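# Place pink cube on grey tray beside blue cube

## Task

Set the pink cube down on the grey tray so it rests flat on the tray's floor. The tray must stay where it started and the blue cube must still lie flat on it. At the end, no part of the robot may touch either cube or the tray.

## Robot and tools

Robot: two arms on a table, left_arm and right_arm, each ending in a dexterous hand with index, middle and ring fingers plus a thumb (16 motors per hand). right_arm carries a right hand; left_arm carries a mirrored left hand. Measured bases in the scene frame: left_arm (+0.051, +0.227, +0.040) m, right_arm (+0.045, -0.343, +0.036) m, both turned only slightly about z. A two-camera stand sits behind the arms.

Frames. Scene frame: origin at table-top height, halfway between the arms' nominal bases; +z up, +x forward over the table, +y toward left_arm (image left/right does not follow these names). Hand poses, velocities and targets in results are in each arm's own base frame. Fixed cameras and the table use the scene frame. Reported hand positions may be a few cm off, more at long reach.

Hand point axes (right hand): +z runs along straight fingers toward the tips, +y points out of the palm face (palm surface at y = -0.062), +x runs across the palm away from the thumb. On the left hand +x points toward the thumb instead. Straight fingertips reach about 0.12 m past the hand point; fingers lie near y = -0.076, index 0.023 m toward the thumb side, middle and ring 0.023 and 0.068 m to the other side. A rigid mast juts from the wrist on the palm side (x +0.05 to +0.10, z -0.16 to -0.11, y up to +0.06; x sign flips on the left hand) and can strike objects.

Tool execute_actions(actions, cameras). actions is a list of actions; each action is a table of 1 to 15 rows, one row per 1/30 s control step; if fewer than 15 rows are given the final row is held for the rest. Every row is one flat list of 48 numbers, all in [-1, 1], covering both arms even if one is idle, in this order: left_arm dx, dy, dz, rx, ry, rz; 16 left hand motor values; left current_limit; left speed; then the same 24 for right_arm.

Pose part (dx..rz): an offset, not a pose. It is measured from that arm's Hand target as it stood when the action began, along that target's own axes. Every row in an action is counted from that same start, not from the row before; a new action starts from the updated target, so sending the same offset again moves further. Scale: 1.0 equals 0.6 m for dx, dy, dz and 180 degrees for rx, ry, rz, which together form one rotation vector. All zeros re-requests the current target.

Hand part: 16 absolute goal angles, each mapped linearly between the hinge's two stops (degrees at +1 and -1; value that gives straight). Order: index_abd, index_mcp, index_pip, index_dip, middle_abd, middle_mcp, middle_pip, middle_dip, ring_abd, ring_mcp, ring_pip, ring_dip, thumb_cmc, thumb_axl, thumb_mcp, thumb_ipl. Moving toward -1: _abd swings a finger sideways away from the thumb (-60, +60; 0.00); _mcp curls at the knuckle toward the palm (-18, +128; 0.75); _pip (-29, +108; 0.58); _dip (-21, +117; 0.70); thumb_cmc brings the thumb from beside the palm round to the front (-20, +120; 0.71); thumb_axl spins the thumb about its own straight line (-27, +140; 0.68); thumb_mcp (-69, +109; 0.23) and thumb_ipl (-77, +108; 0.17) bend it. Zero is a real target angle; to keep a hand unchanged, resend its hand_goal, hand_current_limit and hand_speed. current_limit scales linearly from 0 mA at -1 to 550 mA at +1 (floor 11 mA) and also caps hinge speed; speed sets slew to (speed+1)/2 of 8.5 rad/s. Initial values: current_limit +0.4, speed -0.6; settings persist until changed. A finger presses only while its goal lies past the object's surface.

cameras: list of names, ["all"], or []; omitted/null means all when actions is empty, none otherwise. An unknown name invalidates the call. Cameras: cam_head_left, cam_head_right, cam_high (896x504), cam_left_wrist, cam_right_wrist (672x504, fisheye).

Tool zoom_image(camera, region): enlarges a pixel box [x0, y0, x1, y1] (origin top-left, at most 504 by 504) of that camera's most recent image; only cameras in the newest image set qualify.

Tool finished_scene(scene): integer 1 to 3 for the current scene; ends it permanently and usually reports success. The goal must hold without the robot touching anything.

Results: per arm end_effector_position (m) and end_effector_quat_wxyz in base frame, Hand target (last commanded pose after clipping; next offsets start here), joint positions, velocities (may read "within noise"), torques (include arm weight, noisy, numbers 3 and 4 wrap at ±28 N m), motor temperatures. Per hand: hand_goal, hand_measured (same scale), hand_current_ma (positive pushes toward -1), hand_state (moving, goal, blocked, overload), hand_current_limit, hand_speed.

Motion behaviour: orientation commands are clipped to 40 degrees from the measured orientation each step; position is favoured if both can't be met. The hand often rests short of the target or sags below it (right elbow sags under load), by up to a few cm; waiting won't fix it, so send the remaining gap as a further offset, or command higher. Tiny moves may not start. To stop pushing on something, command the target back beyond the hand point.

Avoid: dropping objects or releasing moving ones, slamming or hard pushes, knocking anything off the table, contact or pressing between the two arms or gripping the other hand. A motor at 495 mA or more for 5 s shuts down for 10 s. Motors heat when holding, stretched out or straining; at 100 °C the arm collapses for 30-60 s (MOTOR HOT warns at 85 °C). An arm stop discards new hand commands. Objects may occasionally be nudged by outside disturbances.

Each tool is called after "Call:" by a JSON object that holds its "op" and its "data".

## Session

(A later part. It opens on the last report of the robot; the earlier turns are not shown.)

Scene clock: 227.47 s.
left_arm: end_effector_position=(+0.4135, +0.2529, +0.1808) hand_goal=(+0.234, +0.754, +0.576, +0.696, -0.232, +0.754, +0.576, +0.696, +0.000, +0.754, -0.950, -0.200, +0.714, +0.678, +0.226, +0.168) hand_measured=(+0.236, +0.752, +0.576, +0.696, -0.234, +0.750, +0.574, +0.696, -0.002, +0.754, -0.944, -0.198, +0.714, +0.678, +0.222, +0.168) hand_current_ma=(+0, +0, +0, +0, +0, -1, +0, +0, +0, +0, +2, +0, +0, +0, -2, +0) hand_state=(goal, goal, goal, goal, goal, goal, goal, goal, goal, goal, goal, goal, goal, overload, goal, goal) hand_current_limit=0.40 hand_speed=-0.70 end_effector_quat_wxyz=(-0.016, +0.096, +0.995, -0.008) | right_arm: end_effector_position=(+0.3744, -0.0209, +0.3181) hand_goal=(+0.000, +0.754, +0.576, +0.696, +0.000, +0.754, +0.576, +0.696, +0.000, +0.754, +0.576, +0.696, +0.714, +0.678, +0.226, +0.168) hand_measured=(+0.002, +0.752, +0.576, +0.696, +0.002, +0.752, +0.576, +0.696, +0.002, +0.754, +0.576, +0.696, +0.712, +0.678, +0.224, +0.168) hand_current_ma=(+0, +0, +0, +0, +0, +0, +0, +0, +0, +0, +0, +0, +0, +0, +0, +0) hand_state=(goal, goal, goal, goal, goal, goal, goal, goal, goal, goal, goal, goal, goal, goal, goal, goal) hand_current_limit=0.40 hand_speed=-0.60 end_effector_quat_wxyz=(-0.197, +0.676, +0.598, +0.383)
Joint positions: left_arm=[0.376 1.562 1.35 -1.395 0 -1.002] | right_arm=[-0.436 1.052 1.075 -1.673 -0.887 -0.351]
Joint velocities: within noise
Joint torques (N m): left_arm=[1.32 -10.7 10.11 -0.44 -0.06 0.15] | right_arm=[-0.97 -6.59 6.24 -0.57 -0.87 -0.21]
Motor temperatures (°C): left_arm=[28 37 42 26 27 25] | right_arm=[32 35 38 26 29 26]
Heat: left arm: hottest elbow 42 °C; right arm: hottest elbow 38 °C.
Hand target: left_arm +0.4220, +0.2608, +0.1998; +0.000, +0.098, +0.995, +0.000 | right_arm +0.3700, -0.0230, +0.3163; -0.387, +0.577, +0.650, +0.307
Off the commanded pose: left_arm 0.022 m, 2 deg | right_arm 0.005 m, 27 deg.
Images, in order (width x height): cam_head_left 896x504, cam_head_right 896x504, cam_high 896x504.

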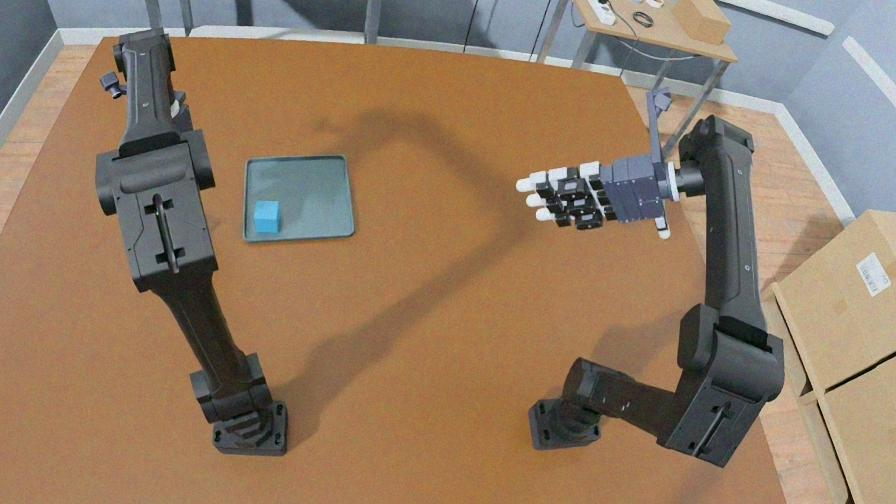

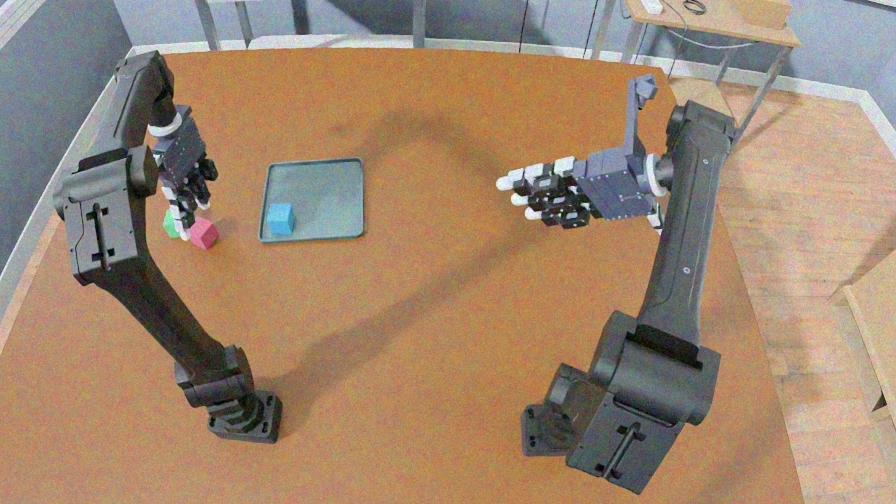

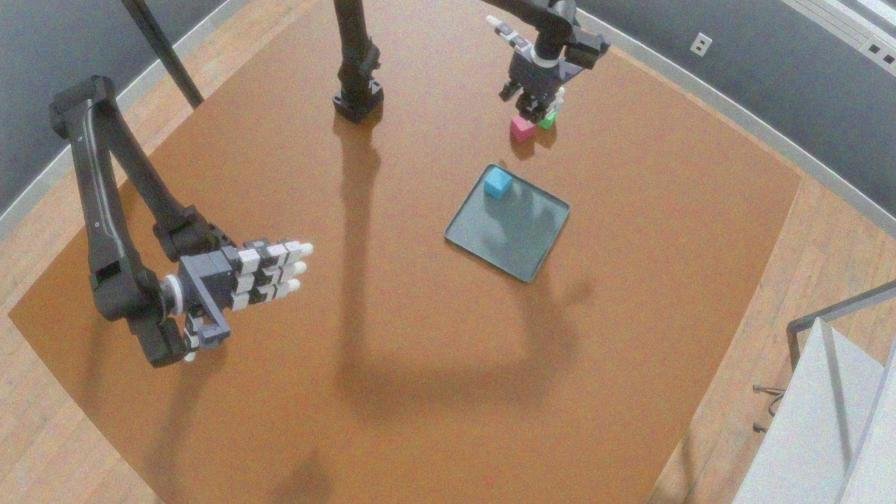

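Call:
{"op": "execute_actions", "data": {"actions": [[[-0.0329,0.0311,0,0,0,0,0.35,0.754,0.576,0.696,-0.3,0.754,0.576,0.696,0,0.754,-0.95,-0.2,0.714,0.678,0.226,0.168,0.4,-0.7,0,0,0,0,0,0,0,0.754,0.576,0.696,0,0.754,0.576,0.696,0,0.754,0.576,0.696,0.714,0.678,0.226,0.168,0.4,-0.6]],[[0,0,0.0583,0,0,0,0.35,0.754,0.576,0.696,-0.3,0.754,0.576,0.696,0,0.754,-0.95,-0.2,0.714,0.678,0.226,0.168,0.4,-0.7,0,0,0,0,0,0,0,0.754,0.576,0.696,0,0.754,0.576,0.696,0,0.754,0.576,0.696,0.714,0.678,0.226,0.168,0.4,-0.6]]], "cameras": ["cam_high","cam_head_right","cam_left_wrist"]}}

Call:
{"op": "zoom_image", "data": {"camera": "cam_head_right", "region": [150, 180, 230, 260]}}

Call:
{"op": "zoom_image", "data": {"camera": "cam_high", "region": [490, 70, 580, 160]}}

Call:
{"op": "zoom_image", "data": {"camera": "cam_left_wrist", "region": [250, 30, 450, 230]}}

Scene clock: 281.43 s.
left_arm: end_effector_position=(+0.4454, +0.2703, +0.1782) hand_goal=(+0.350, +0.754, +0.576, +0.696, -0.300, +0.754, +0.576, +0.696, +0.000, +0.754, -0.950, -0.200, +0.714, +0.678, +0.226, +0.168) hand_measured=(+0.344, +0.752, +0.576, +0.696, -0.294, +0.750, +0.574, +0.696, -0.002, +0.754, -0.944, -0.198, +0.714, +0.678, +0.222, +0.168) hand_current_ma=(-1, +0, +0, +0, +1, -1, +0, +0, +0, +0, +2, +0, +0, +0, -2, +0) hand_state=(goal, goal, goal, goal, goal, goal, goal, goal, goal, goal, goal, goal, goal, overload, goal, goal) hand_current_limit=0.40 hand_speed=-0.70 end_effector_quat_wxyz=(+0.007, +0.096, +0.995, +0.004) | right_arm: end_effector_position=(+0.3744, -0.0209, +0.3181) hand_goal=(+0.000, +0.754, +0.576, +0.696, +0.000, +0.754, +0.576, +0.696, +0.000, +0.754, +0.576, +0.696, +0.714, +0.678, +0.226, +0.168) hand_measured=(+0.002, +0.752, +0.576, +0.696, +0.002, +0.752, +0.576, +0.696, +0.002, +0.754, +0.576, +0.696, +0.712, +0.678, +0.224, +0.168) hand_current_ma=(+0, +0, +0, +0, +0, +0, +0, +0, +0, +0, +0, +0, +0, +0, +0, +0) hand_state=(goal, goal, goal, goal, goal, goal, goal, goal, goal, goal, goal, goal, goal, goal, goal, goal) hand_current_limit=0.40 hand_speed=-0.60 end_effector_quat_wxyz=(-0.197, +0.676, +0.598, +0.383)
Joint positions: left_arm=[0.385 1.623 1.412 -1.344 0 -0.993] | right_arm=[-0.436 1.052 1.075 -1.673 -0.887 -0.351]
Joint torques (N m): left_arm=[1.38 -9.58 6.6 0.76 -0.04 0.17] | right_arm=[-1.9 -6.18 6.26 -0.69 -0.93 -0.23]
Heat: left arm: hottest elbow 45 °C; right arm: hottest elbow 38 °C.
Hand target: left_arm +0.4450, +0.2753, +0.1649; +0.000, +0.098, +0.995, +0.000 | right_arm +0.3700, -0.0230, +0.3163; -0.387, +0.577, +0.650, +0.307
Off the commanded pose: left_arm 0.014 m, 1 deg | right_arm 0.005 m, 27 deg.
joint sent to its limit (right arm) — joint 4 (wrist pitch), lower limit. The joint targets are off in orientation, not in position.
Images, in order (width x height): cam_head_right 896x504, cam_high 896x504, cam_left_wrist 672x504.

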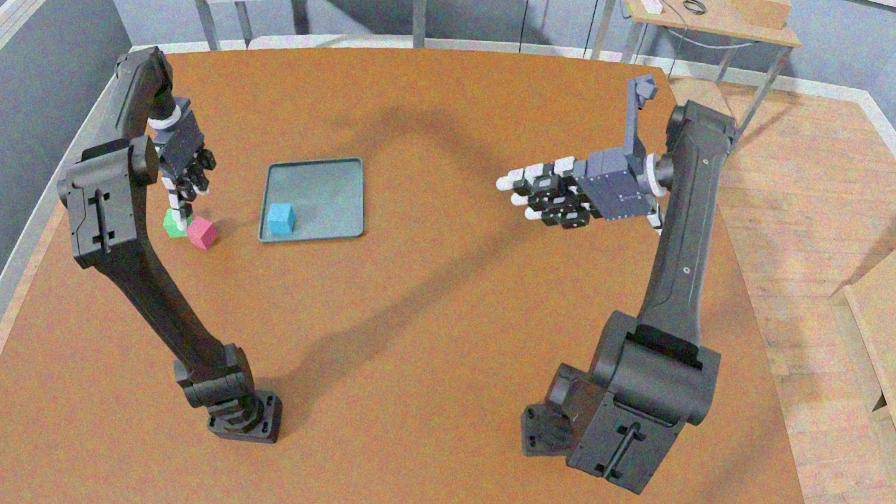

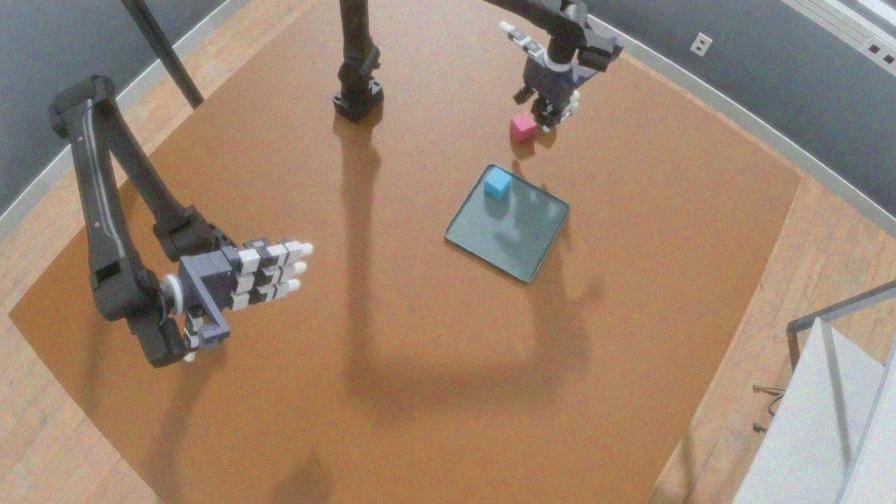

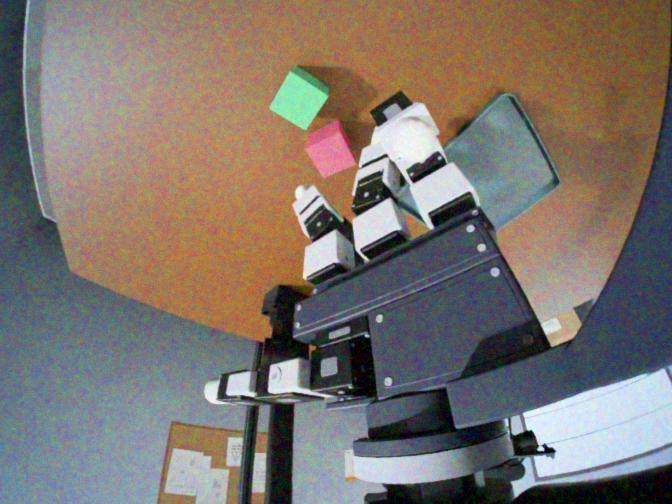

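Scaled by 6.300 from the camera's 896x504 image, which has a finer 1280x720 frame.

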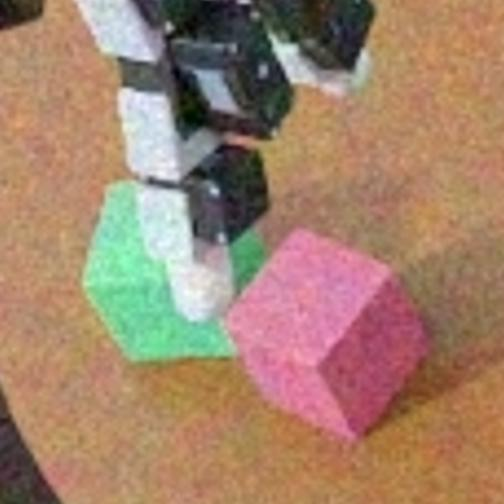

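Scaled by 5.600 from the camera's 896x504 image, which has a finer 1280x720 frame.

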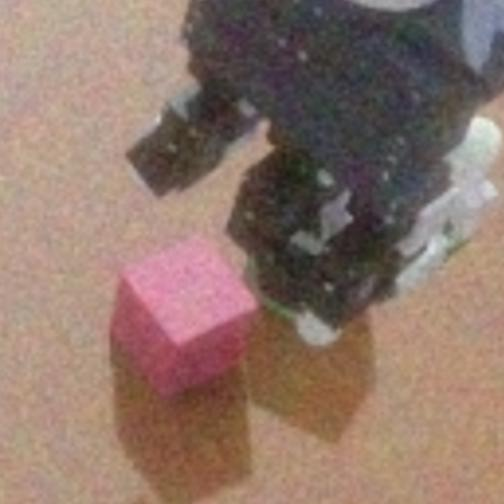

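Scaled by 2.520 from the camera's 672x504 image, which has a finer 960x720 frame.

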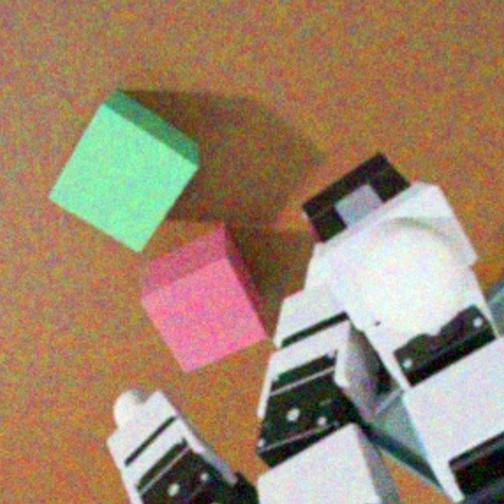

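Call:
{"op": "execute_actions", "data": {"actions": [[[0.0215,-0.0042,0.05,0,0,0,0.35,0.754,0.576,0.696,-0.3,0.754,0.576,0.696,0,0.754,-0.95,-0.2,0.714,0.678,0.226,0.168,0.4,-0.7,0,0,0,0,0,0,0,0.754,0.576,0.696,0,0.754,0.576,0.696,0,0.754,0.576,0.696,0.714,0.678,0.226,0.168,0.4,-0.6]]], "cameras": ["cam_high","cam_head_right","cam_left_wrist"]}}

Call:
{"op": "zoom_image", "data": {"camera": "cam_head_right", "region": [150, 180, 230, 260]}}

Call:
{"op": "zoom_image", "data": {"camera": "cam_high", "region": [490, 70, 580, 160]}}

Call:
{"op": "zoom_image", "data": {"camera": "cam_left_wrist", "region": [250, 30, 450, 230]}}

Scene clock: 318.27 s.
left_arm: end_effector_position=(+0.4320, +0.2708, +0.1424) hand_goal=(+0.350, +0.754, +0.576, +0.696, -0.300, +0.754, +0.576, +0.696, +0.000, +0.754, -0.950, -0.200, +0.714, +0.678, +0.226, +0.168) hand_measured=(+0.344, +0.752, +0.576, +0.696, -0.296, +0.750, +0.574, +0.696, -0.002, +0.754, -0.944, -0.198, +0.714, +0.678, +0.222, +0.168) hand_current_ma=(-1, +0, +0, +0, +1, -1, +0, +0, +0, +0, +2, +0, +0, +0, -2, +0) hand_state=(goal, goal, goal, goal, goal, goal, goal, goal, goal, goal, goal, goal, goal, overload, goal, goal) hand_current_limit=0.40 hand_speed=-0.70 end_effector_quat_wxyz=(+0.002, +0.096, +0.995, +0.001) | right_arm: end_effector_position=(+0.3744, -0.0209, +0.3181) hand_goal=(+0.000, +0.754, +0.576, +0.696, +0.000, +0.754, +0.576, +0.696, +0.000, +0.754, +0.576, +0.696, +0.714, +0.678, +0.226, +0.168) hand_measured=(+0.002, +0.752, +0.576, +0.696, +0.002, +0.752, +0.576, +0.696, +0.002, +0.754, +0.576, +0.696, +0.712, +0.678, +0.224, +0.168) hand_current_ma=(+0, +0, +0, +0, +0, +0, +0, +0, +0, +0, +0, +0, +0, +0, +0, +0) hand_state=(goal, goal, goal, goal, goal, goal, goal, goal, goal, goal, goal, goal, goal, goal, goal, goal) hand_current_limit=0.40 hand_speed=-0.60 end_effector_quat_wxyz=(-0.197, +0.676, +0.598, +0.383)
Joint positions: left_arm=[0.397 1.623 1.316 -1.259 0 -0.983] | right_arm=[-0.436 1.052 1.075 -1.673 -0.887 -0.351]
Joint torques (N m): left_arm=[1.32 -9.93 6.71 0.65 -0.05 0.17] | right_arm=[-2.26 -6.89 6.26 -0.62 -0.92 -0.26]
Heat: left arm: hottest elbow 43 °C; right arm: hottest elbow 38 °C.
Hand target: left_arm +0.4319, +0.2753, +0.1349; +0.000, +0.098, +0.995, +0.000 | right_arm +0.3700, -0.0230, +0.3163; -0.387, +0.577, +0.650, +0.307
Off the commanded pose: left_arm 0.009 m, 0 deg | right_arm 0.005 m, 27 deg.
joint sent to its limit (right arm) — joint 4 (wrist pitch), lower limit. The joint targets are off in orientation, not in position.
Images, in order (width x height): cam_head_right 896x504, cam_high 896x504, cam_left_wrist 672x504.

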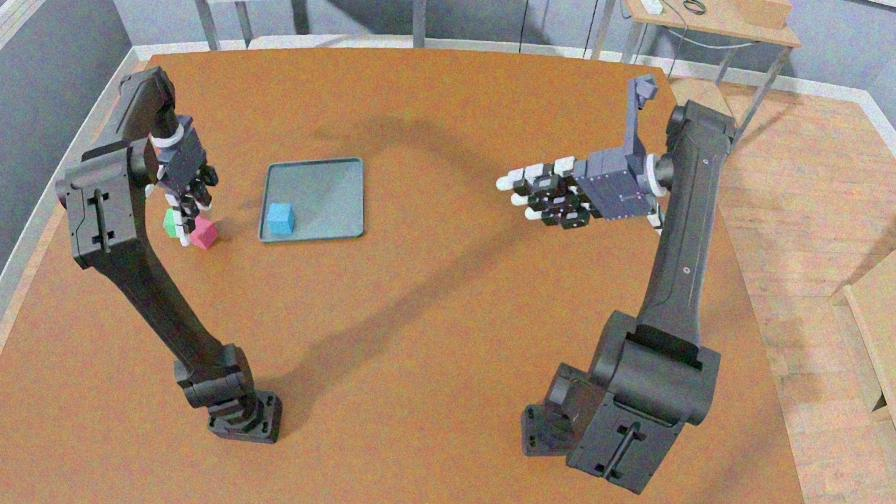

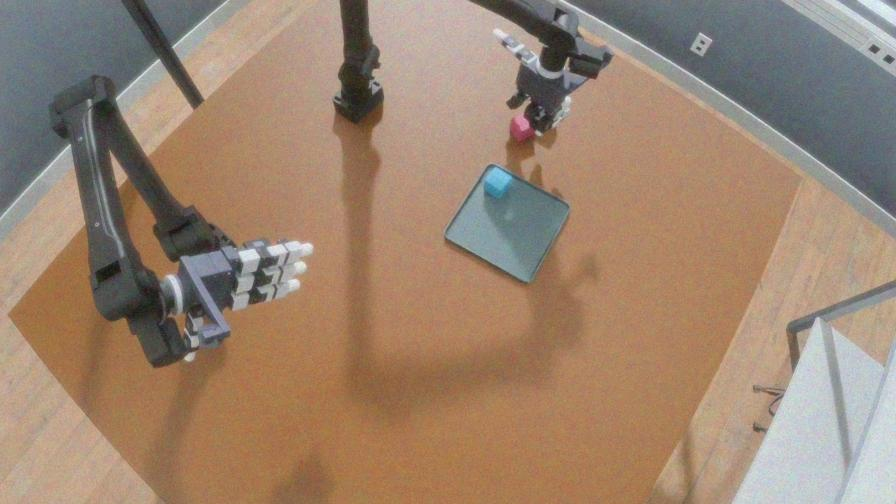

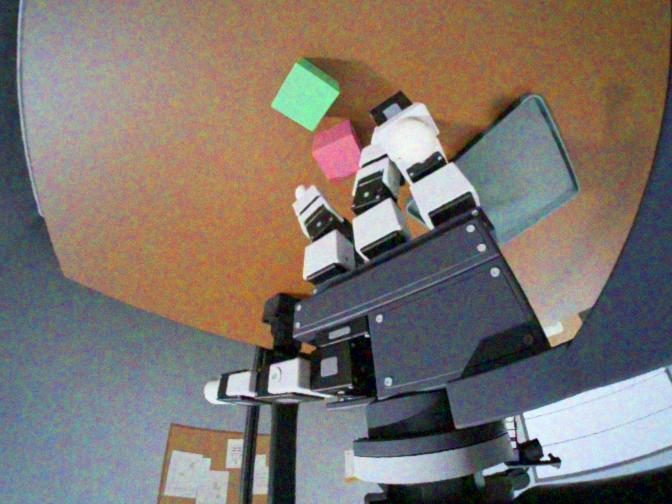

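Scaled by 6.300 from the camera's 896x504 image, which has a finer 1280x720 frame.

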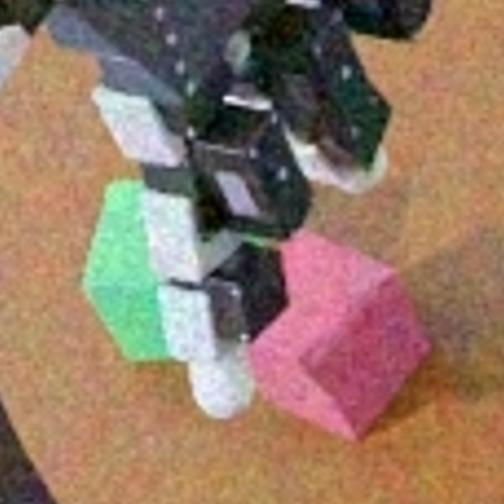

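Scaled by 5.600 from the camera's 896x504 image, which has a finer 1280x720 frame.

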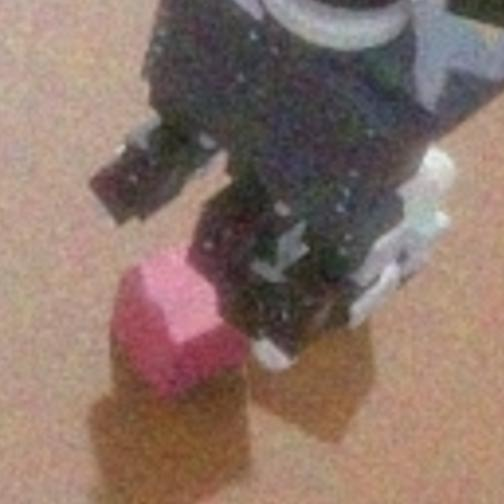

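Scaled by 2.520 from the camera's 672x504 image, which has a finer 960x720 frame.

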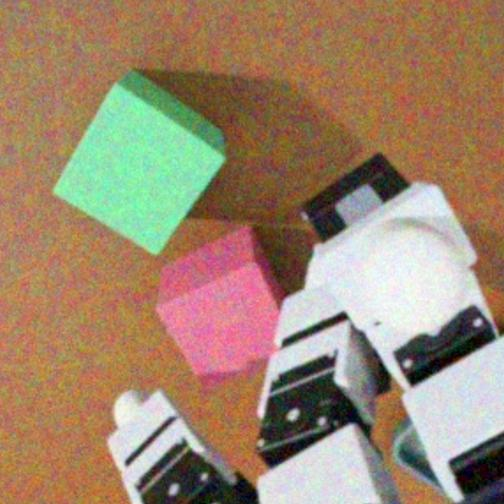

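Call:
{"op": "execute_actions", "data": {"actions": [[[0.0033,-0.0006,0.0583,0,0,0,0.35,0.754,0.576,0.696,-0.3,0.754,0.576,0.696,0,0.754,-0.95,-0.2,0.714,0.678,0.226,0.168,0.4,-0.7,0,0,0,0,0,0,0,0.754,0.576,0.696,0,0.754,0.576,0.696,0,0.754,0.576,0.696,0.714,0.678,0.226,0.168,0.4,-0.6]]], "cameras": ["cam_high","cam_head_right","cam_left_wrist"]}}

Call:
{"op": "zoom_image", "data": {"camera": "cam_head_right", "region": [150, 180, 230, 260]}}

Call:
{"op": "zoom_image", "data": {"camera": "cam_high", "region": [490, 70, 580, 160]}}

Call:
{"op": "zoom_image", "data": {"camera": "cam_left_wrist", "region": [250, 30, 450, 230]}}

Scene clock: 332.60 s.
left_arm: end_effector_position=(+0.4308, +0.2711, +0.1093) hand_goal=(+0.350, +0.754, +0.576, +0.696, -0.300, +0.754, +0.576, +0.696, +0.000, +0.754, -0.950, -0.200, +0.714, +0.678, +0.226, +0.168) hand_measured=(+0.344, +0.752, +0.576, +0.696, -0.296, +0.750, +0.574, +0.696, -0.002, +0.754, -0.944, -0.198, +0.714, +0.678, +0.222, +0.168) hand_current_ma=(-1, +0, +0, +0, +1, -1, +0, +0, +0, +0, +2, +0, +0, +0, -2, +0) hand_state=(goal, goal, goal, goal, goal, goal, goal, goal, goal, goal, goal, goal, goal, overload, goal, goal) hand_current_limit=0.40 hand_speed=-0.70 end_effector_quat_wxyz=(+0.004, +0.096, +0.995, +0.002) | right_arm: end_effector_position=(+0.3744, -0.0209, +0.3181) hand_goal=(+0.000, +0.754, +0.576, +0.696, +0.000, +0.754, +0.576, +0.696, +0.000, +0.754, +0.576, +0.696, +0.714, +0.678, +0.226, +0.168) hand_measured=(+0.002, +0.752, +0.576, +0.696, +0.002, +0.752, +0.576, +0.696, +0.002, +0.754, +0.576, +0.696, +0.712, +0.678, +0.224, +0.168) hand_current_ma=(+0, +0, +0, +0, +0, +0, +0, +0, +0, +0, +0, +0, +0, +0, +0, +0) hand_state=(goal, goal, goal, goal, goal, goal, goal, goal, goal, goal, goal, goal, goal, goal, goal, goal) hand_current_limit=0.40 hand_speed=-0.60 end_effector_quat_wxyz=(-0.197, +0.676, +0.598, +0.383)
Joint positions: left_arm=[0.398 1.648 1.255 -1.168 0 -0.981] | right_arm=[-0.436 1.052 1.075 -1.673 -0.887 -0.351]
Joint torques (N m): left_arm=[1.38 -9.76 6.39 0.65 -0.04 0.16] | right_arm=[-2.32 -6.18 6.39 -0.58 -0.86 -0.21]
Heat: left arm: hottest elbow 42 °C; right arm: hottest elbow 38 °C.
Hand target: left_arm +0.4300, +0.2753, +0.0999; +0.000, +0.098, +0.995, +0.000 | right_arm +0.3700, -0.0230, +0.3163; -0.387, +0.577, +0.650, +0.307
Off the commanded pose: left_arm 0.010 m, 1 deg | right_arm 0.005 m, 27 deg.
joint sent to its limit (right arm) — joint 4 (wrist pitch), lower limit. The joint targets are off in orientation, not in position.
Images, in order (width x height): cam_head_right 896x504, cam_high 896x504, cam_left_wrist 672x504.

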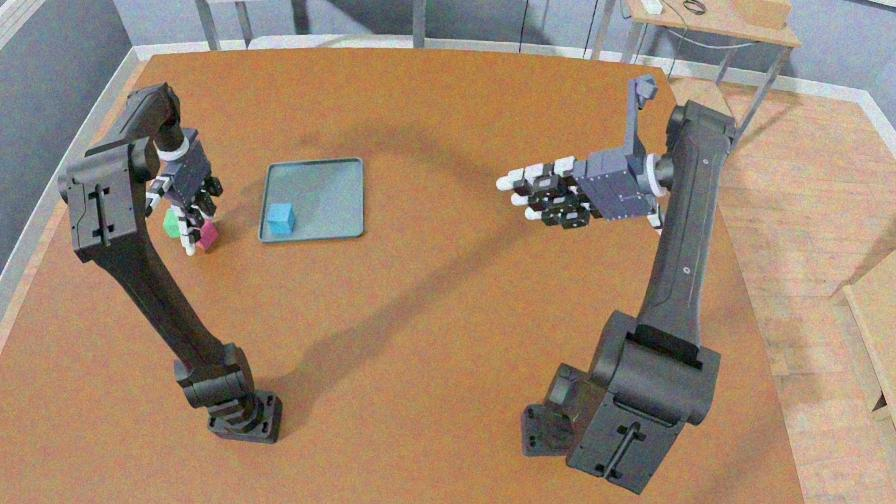

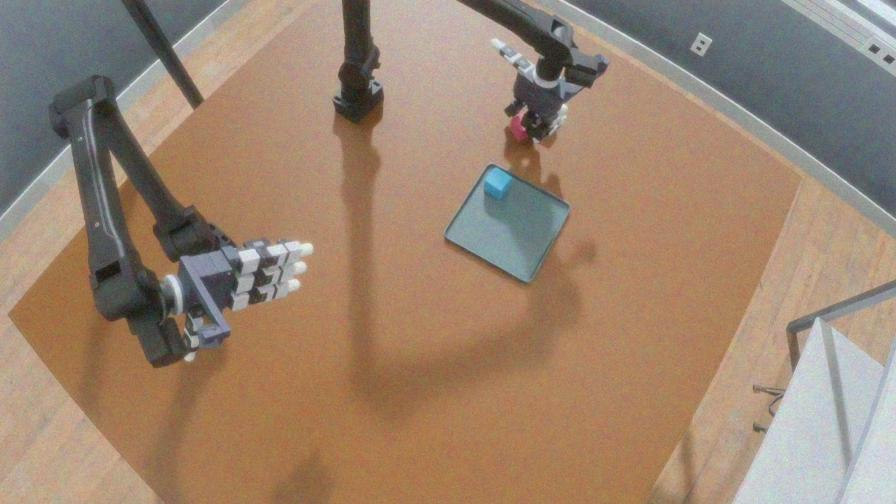

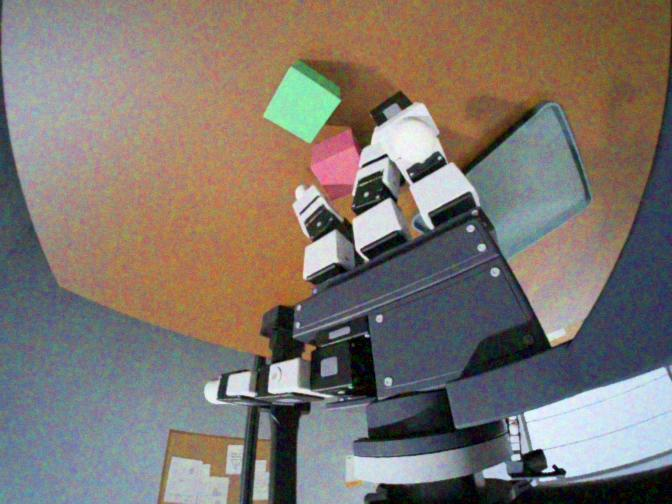

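Scaled by 6.300 from the camera's 896x504 image, which has a finer 1280x720 frame.

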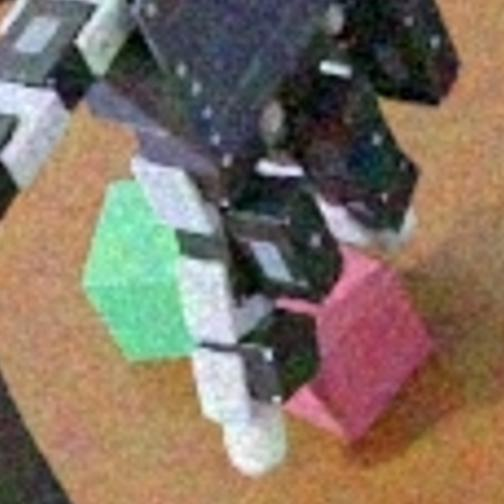

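Scaled by 5.600 from the camera's 896x504 image, which has a finer 1280x720 frame.

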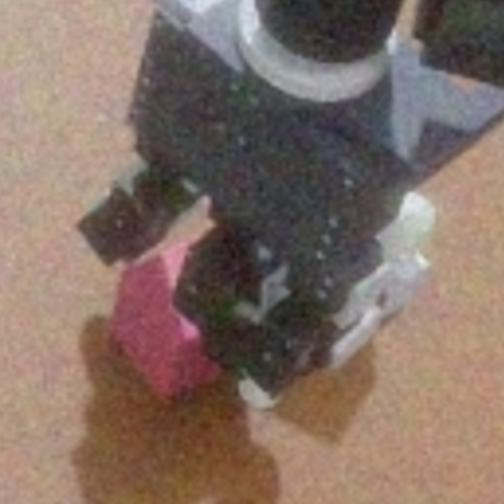

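Scaled by 2.520 from the camera's 672x504 image, which has a finer 960x720 frame.

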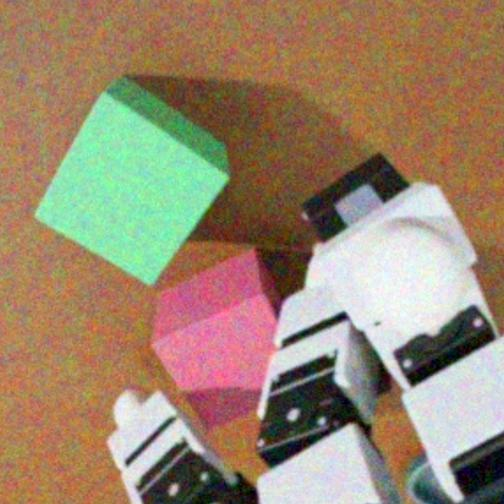

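Call:
{"op": "execute_actions", "data": {"actions": [[[0,0,0,0,0,0,0.0,0.754,0.576,0.696,0.0,0.754,0.576,0.696,0,0.754,-0.95,-0.2,0.714,0.678,0.226,0.168,0.1,-0.95,0,0,0,0,0,0,0,0.754,0.576,0.696,0,0.754,0.576,0.696,0,0.754,0.576,0.696,0.714,0.678,0.226,0.168,0.4,-0.6]],[[0,0,0,0,0,0,0.0,0.754,0.576,0.696,0.0,0.754,0.576,0.696,0,0.754,-0.95,-0.2,0.714,0.678,0.226,0.168,0.1,-0.95,0,0,0,0,0,0,0,0.754,0.576,0.696,0,0.754,0.576,0.696,0,0.754,0.576,0.696,0.714,0.678,0.226,0.168,0.4,-0.6]],[[0,0,0,0,0,0,0.0,0.754,0.576,0.696,0.0,0.754,0.576,0.696,0,0.754,-0.95,-0.2,0.714,0.678,0.226,0.168,0.1,-0.95,0,0,0,0,0,0,0,0.754,0.576,0.696,0,0.754,0.576,0.696,0,0.754,0.576,0.696,0.714,0.678,0.226,0.168,0.4,-0.6]]], "cameras": ["cam_high","cam_head_right","cam_left_wrist"]}}

Call:
{"op": "zoom_image", "data": {"camera": "cam_head_right", "region": [150, 180, 230, 260]}}

Call:
{"op": "zoom_image", "data": {"camera": "cam_high", "region": [490, 70, 580, 160]}}

Call:
{"op": "zoom_image", "data": {"camera": "cam_left_wrist", "region": [250, 30, 450, 230]}}

Scene clock: 358.37 s.
left_arm: end_effector_position=(+0.4308, +0.2711, +0.1093) hand_goal=(+0.000, +0.754, +0.576, +0.696, +0.000, +0.754, +0.576, +0.696, +0.000, +0.754, -0.950, -0.200, +0.714, +0.678, +0.226, +0.168) hand_measured=(+0.256, +0.778, +0.586, +0.696, -0.222, +0.726, +0.568, +0.696, -0.002, +0.754, -0.944, -0.198, +0.714, +0.678, +0.222, +0.168) hand_current_ma=(+302, +19, +3, +0, -302, -24, -3, +0, +0, +0, +2, +0, +0, +0, -2, +0) hand_state=(blocked, blocked, goal, goal, blocked, blocked, goal, goal, goal, goal, goal, goal, goal, overload, goal, goal) hand_current_limit=0.10 hand_speed=-0.95 end_effector_quat_wxyz=(+0.004, +0.096, +0.995, +0.002) | right_arm: end_effector_position=(+0.3744, -0.0209, +0.3181) hand_goal=(+0.000, +0.754, +0.576, +0.696, +0.000, +0.754, +0.576, +0.696, +0.000, +0.754, +0.576, +0.696, +0.714, +0.678, +0.226, +0.168) hand_measured=(+0.002, +0.752, +0.576, +0.696, +0.002, +0.752, +0.576, +0.696, +0.002, +0.754, +0.576, +0.696, +0.712, +0.678, +0.224, +0.168) hand_current_ma=(+0, +0, +0, +0, +0, +0, +0, +0, +0, +0, +0, +0, +0, +0, +0, +0) hand_state=(goal, goal, goal, goal, goal, goal, goal, goal, goal, goal, goal, goal, goal, goal, goal, goal) hand_current_limit=0.40 hand_speed=-0.60 end_effector_quat_wxyz=(-0.197, +0.676, +0.598, +0.383)
Joint positions: left_arm=[0.398 1.648 1.255 -1.168 0 -0.98] | right_arm=[-0.436 1.052 1.075 -1.673 -0.887 -0.351]
Joint torques (N m): left_arm=[1.38 -9.64 6.39 0.69 -0.04 0.16] | right_arm=[-1.96 -5.89 6.23 -0.42 -0.9 -0.21]
Heat: left arm: hottest elbow 40 °C; right arm: hottest elbow 38 °C.
Hand target: left_arm +0.4300, +0.2753, +0.0999; +0.000, +0.098, +0.995, +0.000 | right_arm +0.3700, -0.0230, +0.3163; -0.387, +0.577, +0.650, +0.307
Off the commanded pose: left_arm 0.010 m, 1 deg | right_arm 0.005 m, 27 deg.
joint sent to its limit (right arm) — joint 4 (wrist pitch), lower limit. The joint targets are off in orientation, not in position.
Images, in order (width x height): cam_head_right 896x504, cam_high 896x504, cam_left_wrist 672x504.

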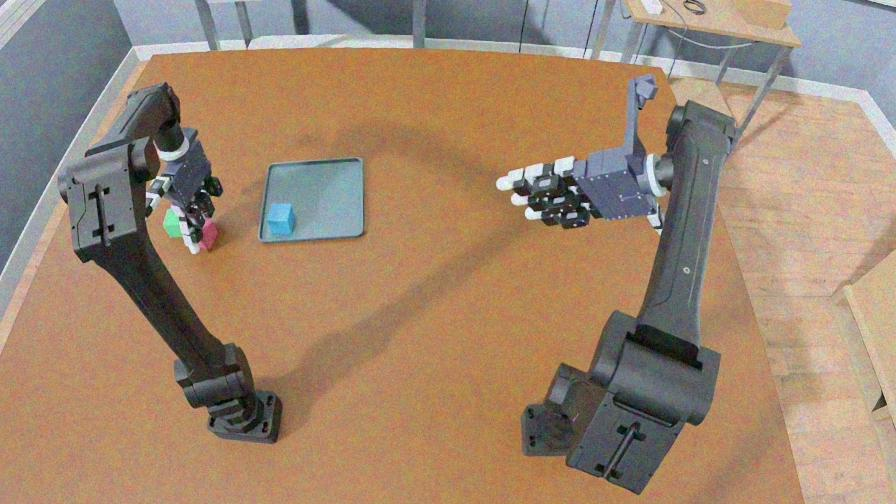

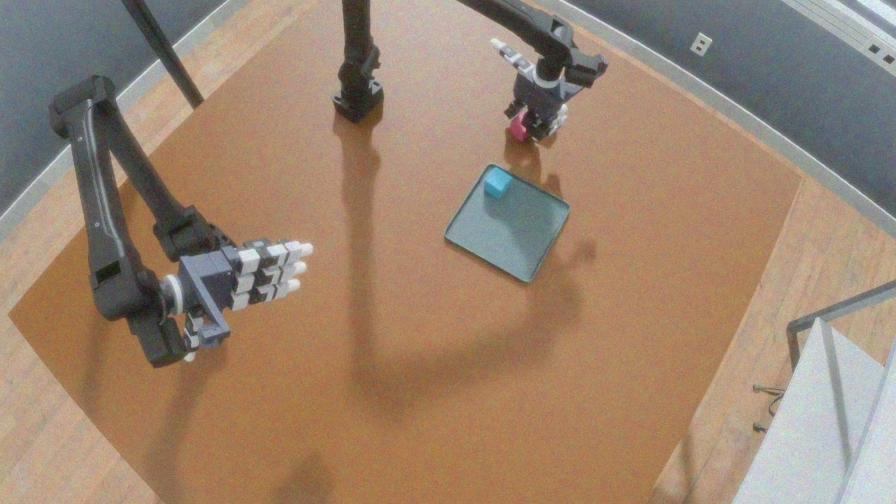

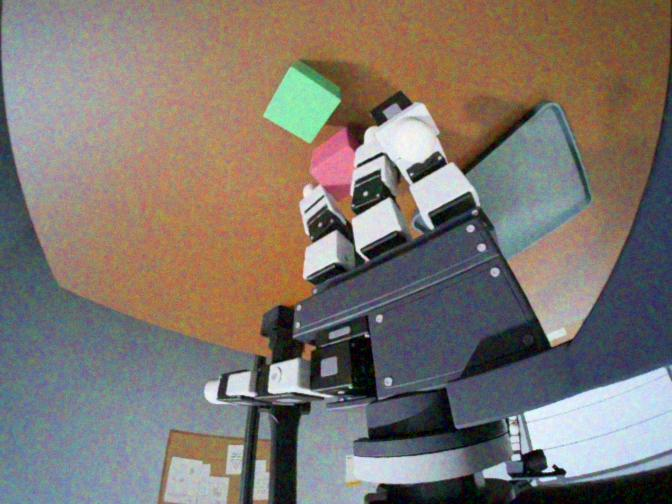

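Scaled by 6.300 from the camera's 896x504 image, which has a finer 1280x720 frame.

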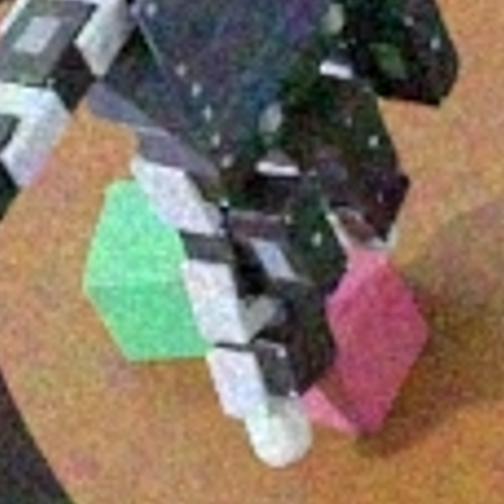

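Scaled by 5.600 from the camera's 896x504 image, which has a finer 1280x720 frame.

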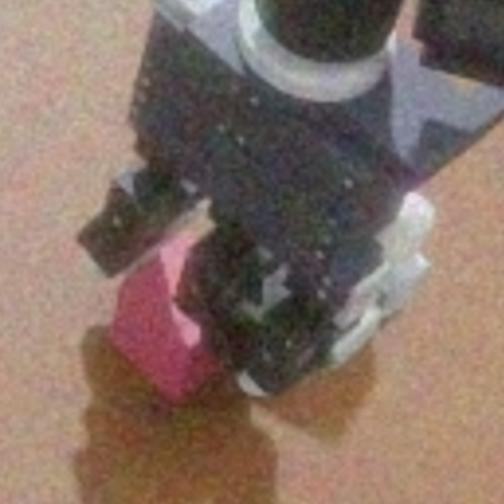

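Scaled by 2.520 from the camera's 672x504 image, which has a finer 960x720 frame.

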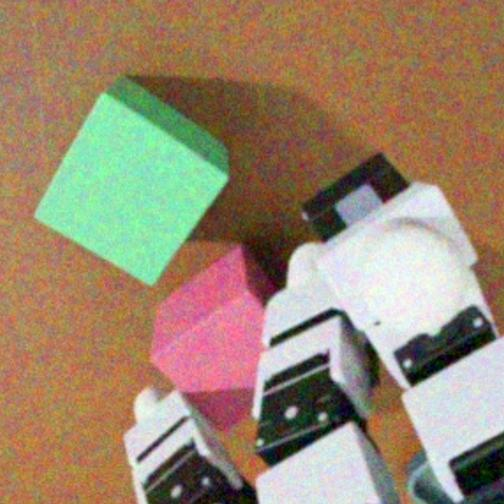

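Call:
{"op": "execute_actions", "data": {"actions": [[[0,0,0,0,0,0,0.35,0.754,0.576,0.696,-0.3,0.754,0.576,0.696,0,0.754,-0.95,-0.2,0.714,0.678,0.226,0.168,0.4,-0.8,0,0,0,0,0,0,0,0.754,0.576,0.696,0,0.754,0.576,0.696,0,0.754,0.576,0.696,0.714,0.678,0.226,0.168,0.4,-0.6]]], "cameras": ["cam_high","cam_head_right","cam_left_wrist"]}}

Call:
{"op": "zoom_image", "data": {"camera": "cam_head_right", "region": [170, 200, 230, 260]}}

Call:
{"op": "zoom_image", "data": {"camera": "cam_left_wrist", "region": [250, 50, 410, 210]}}

Scene clock: 370.30 s.
left_arm: end_effector_position=(+0.4308, +0.2711, +0.1093) hand_goal=(+0.350, +0.754, +0.576, +0.696, -0.300, +0.754, +0.576, +0.696, +0.000, +0.754, -0.950, -0.200, +0.714, +0.678, +0.226, +0.168) hand_measured=(+0.344, +0.756, +0.578, +0.696, -0.294, +0.748, +0.572, +0.696, -0.002, +0.754, -0.944, -0.198, +0.714, +0.678, +0.222, +0.168) hand_current_ma=(-1, +0, +0, +0, +1, -2, +0, +0, +0, +0, +2, +0, +0, +0, -2, +0) hand_state=(goal, goal, goal, goal, goal, goal, goal, goal, goal, goal, goal, goal, goal, overload, goal, goal) hand_current_limit=0.40 hand_speed=-0.80 end_effector_quat_wxyz=(+0.004, +0.096, +0.995, +0.002) | right_arm: end_effector_position=(+0.3744, -0.0209, +0.3181) hand_goal=(+0.000, +0.754, +0.576, +0.696, +0.000, +0.754, +0.576, +0.696, +0.000, +0.754, +0.576, +0.696, +0.714, +0.678, +0.226, +0.168) hand_measured=(+0.002, +0.752, +0.576, +0.696, +0.002, +0.752, +0.576, +0.696, +0.002, +0.754, +0.576, +0.696, +0.712, +0.678, +0.224, +0.168) hand_current_ma=(+0, +0, +0, +0, +0, +0, +0, +0, +0, +0, +0, +0, +0, +0, +0, +0) hand_state=(goal, goal, goal, goal, goal, goal, goal, goal, goal, goal, goal, goal, goal, goal, goal, goal) hand_current_limit=0.40 hand_speed=-0.60 end_effector_quat_wxyz=(-0.197, +0.676, +0.598, +0.383)
Joint positions: left_arm=[0.398 1.648 1.255 -1.168 0 -0.98] | right_arm=[-0.436 1.052 1.075 -1.673 -0.887 -0.351]
Joint torques (N m): left_arm=[1.32 -9.76 6.39 0.7 -0.04 0.16] | right_arm=[-1.2 -6.07 6.42 -0.54 -0.86 -0.22]
Heat: left arm: hottest elbow 40 °C; right arm: hottest elbow 38 °C.
Hand target: left_arm +0.4300, +0.2753, +0.0999; +0.000, +0.098, +0.995, +0.000 | right_arm +0.3700, -0.0230, +0.3163; -0.387, +0.577, +0.650, +0.307
Off the commanded pose: left_arm 0.010 m, 1 deg | right_arm 0.005 m, 27 deg.
joint sent to its limit (right arm) — joint 4 (wrist pitch), lower limit. The joint targets are off in orientation, not in position.
Images, in order (width x height): cam_head_right 896x504, cam_high 896x504, cam_left_wrist 672x504.

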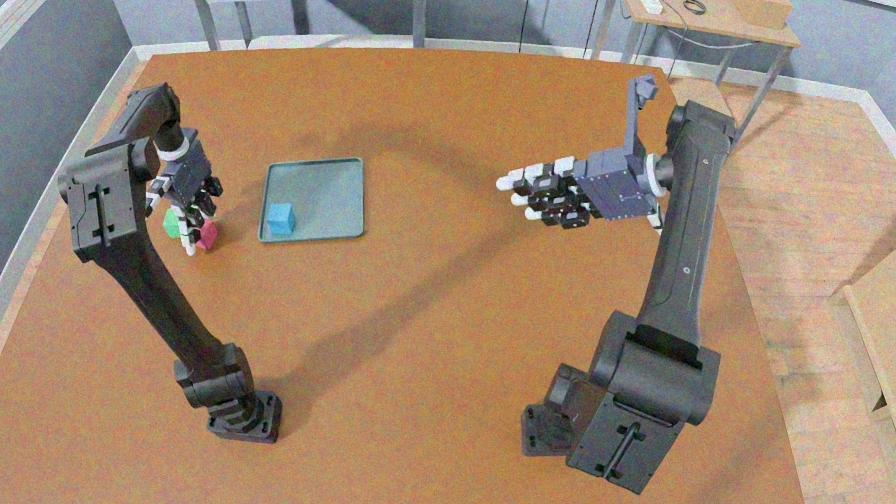

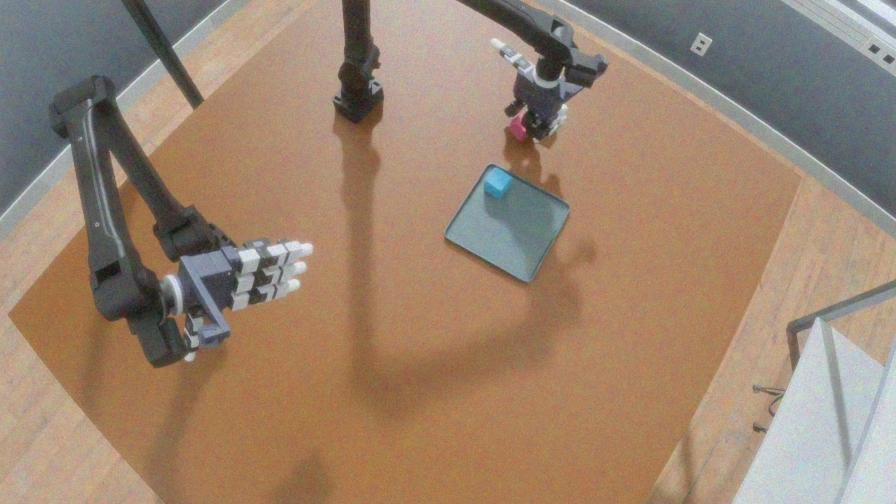

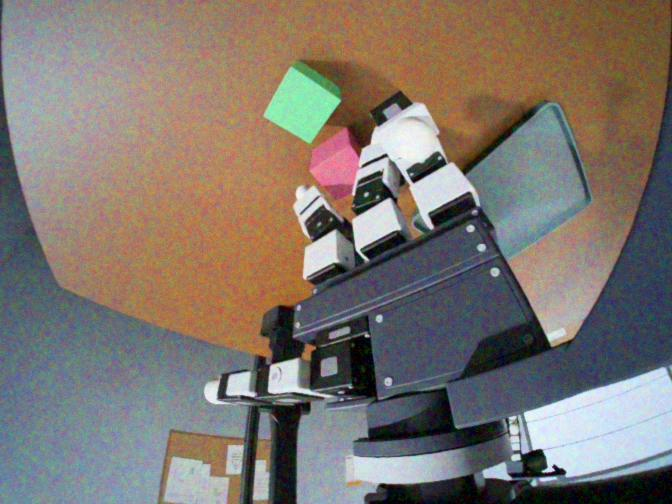

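Scaled by 8.400 from the camera's 896x504 image, which has a finer 1280x720 frame.

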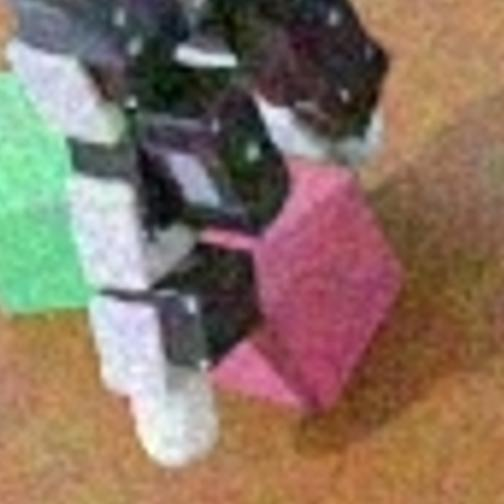

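Scaled by 3.150 from the camera's 672x504 image, which has a finer 960x720 frame.

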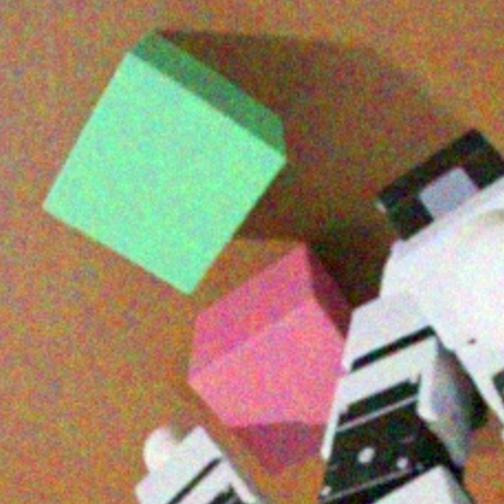

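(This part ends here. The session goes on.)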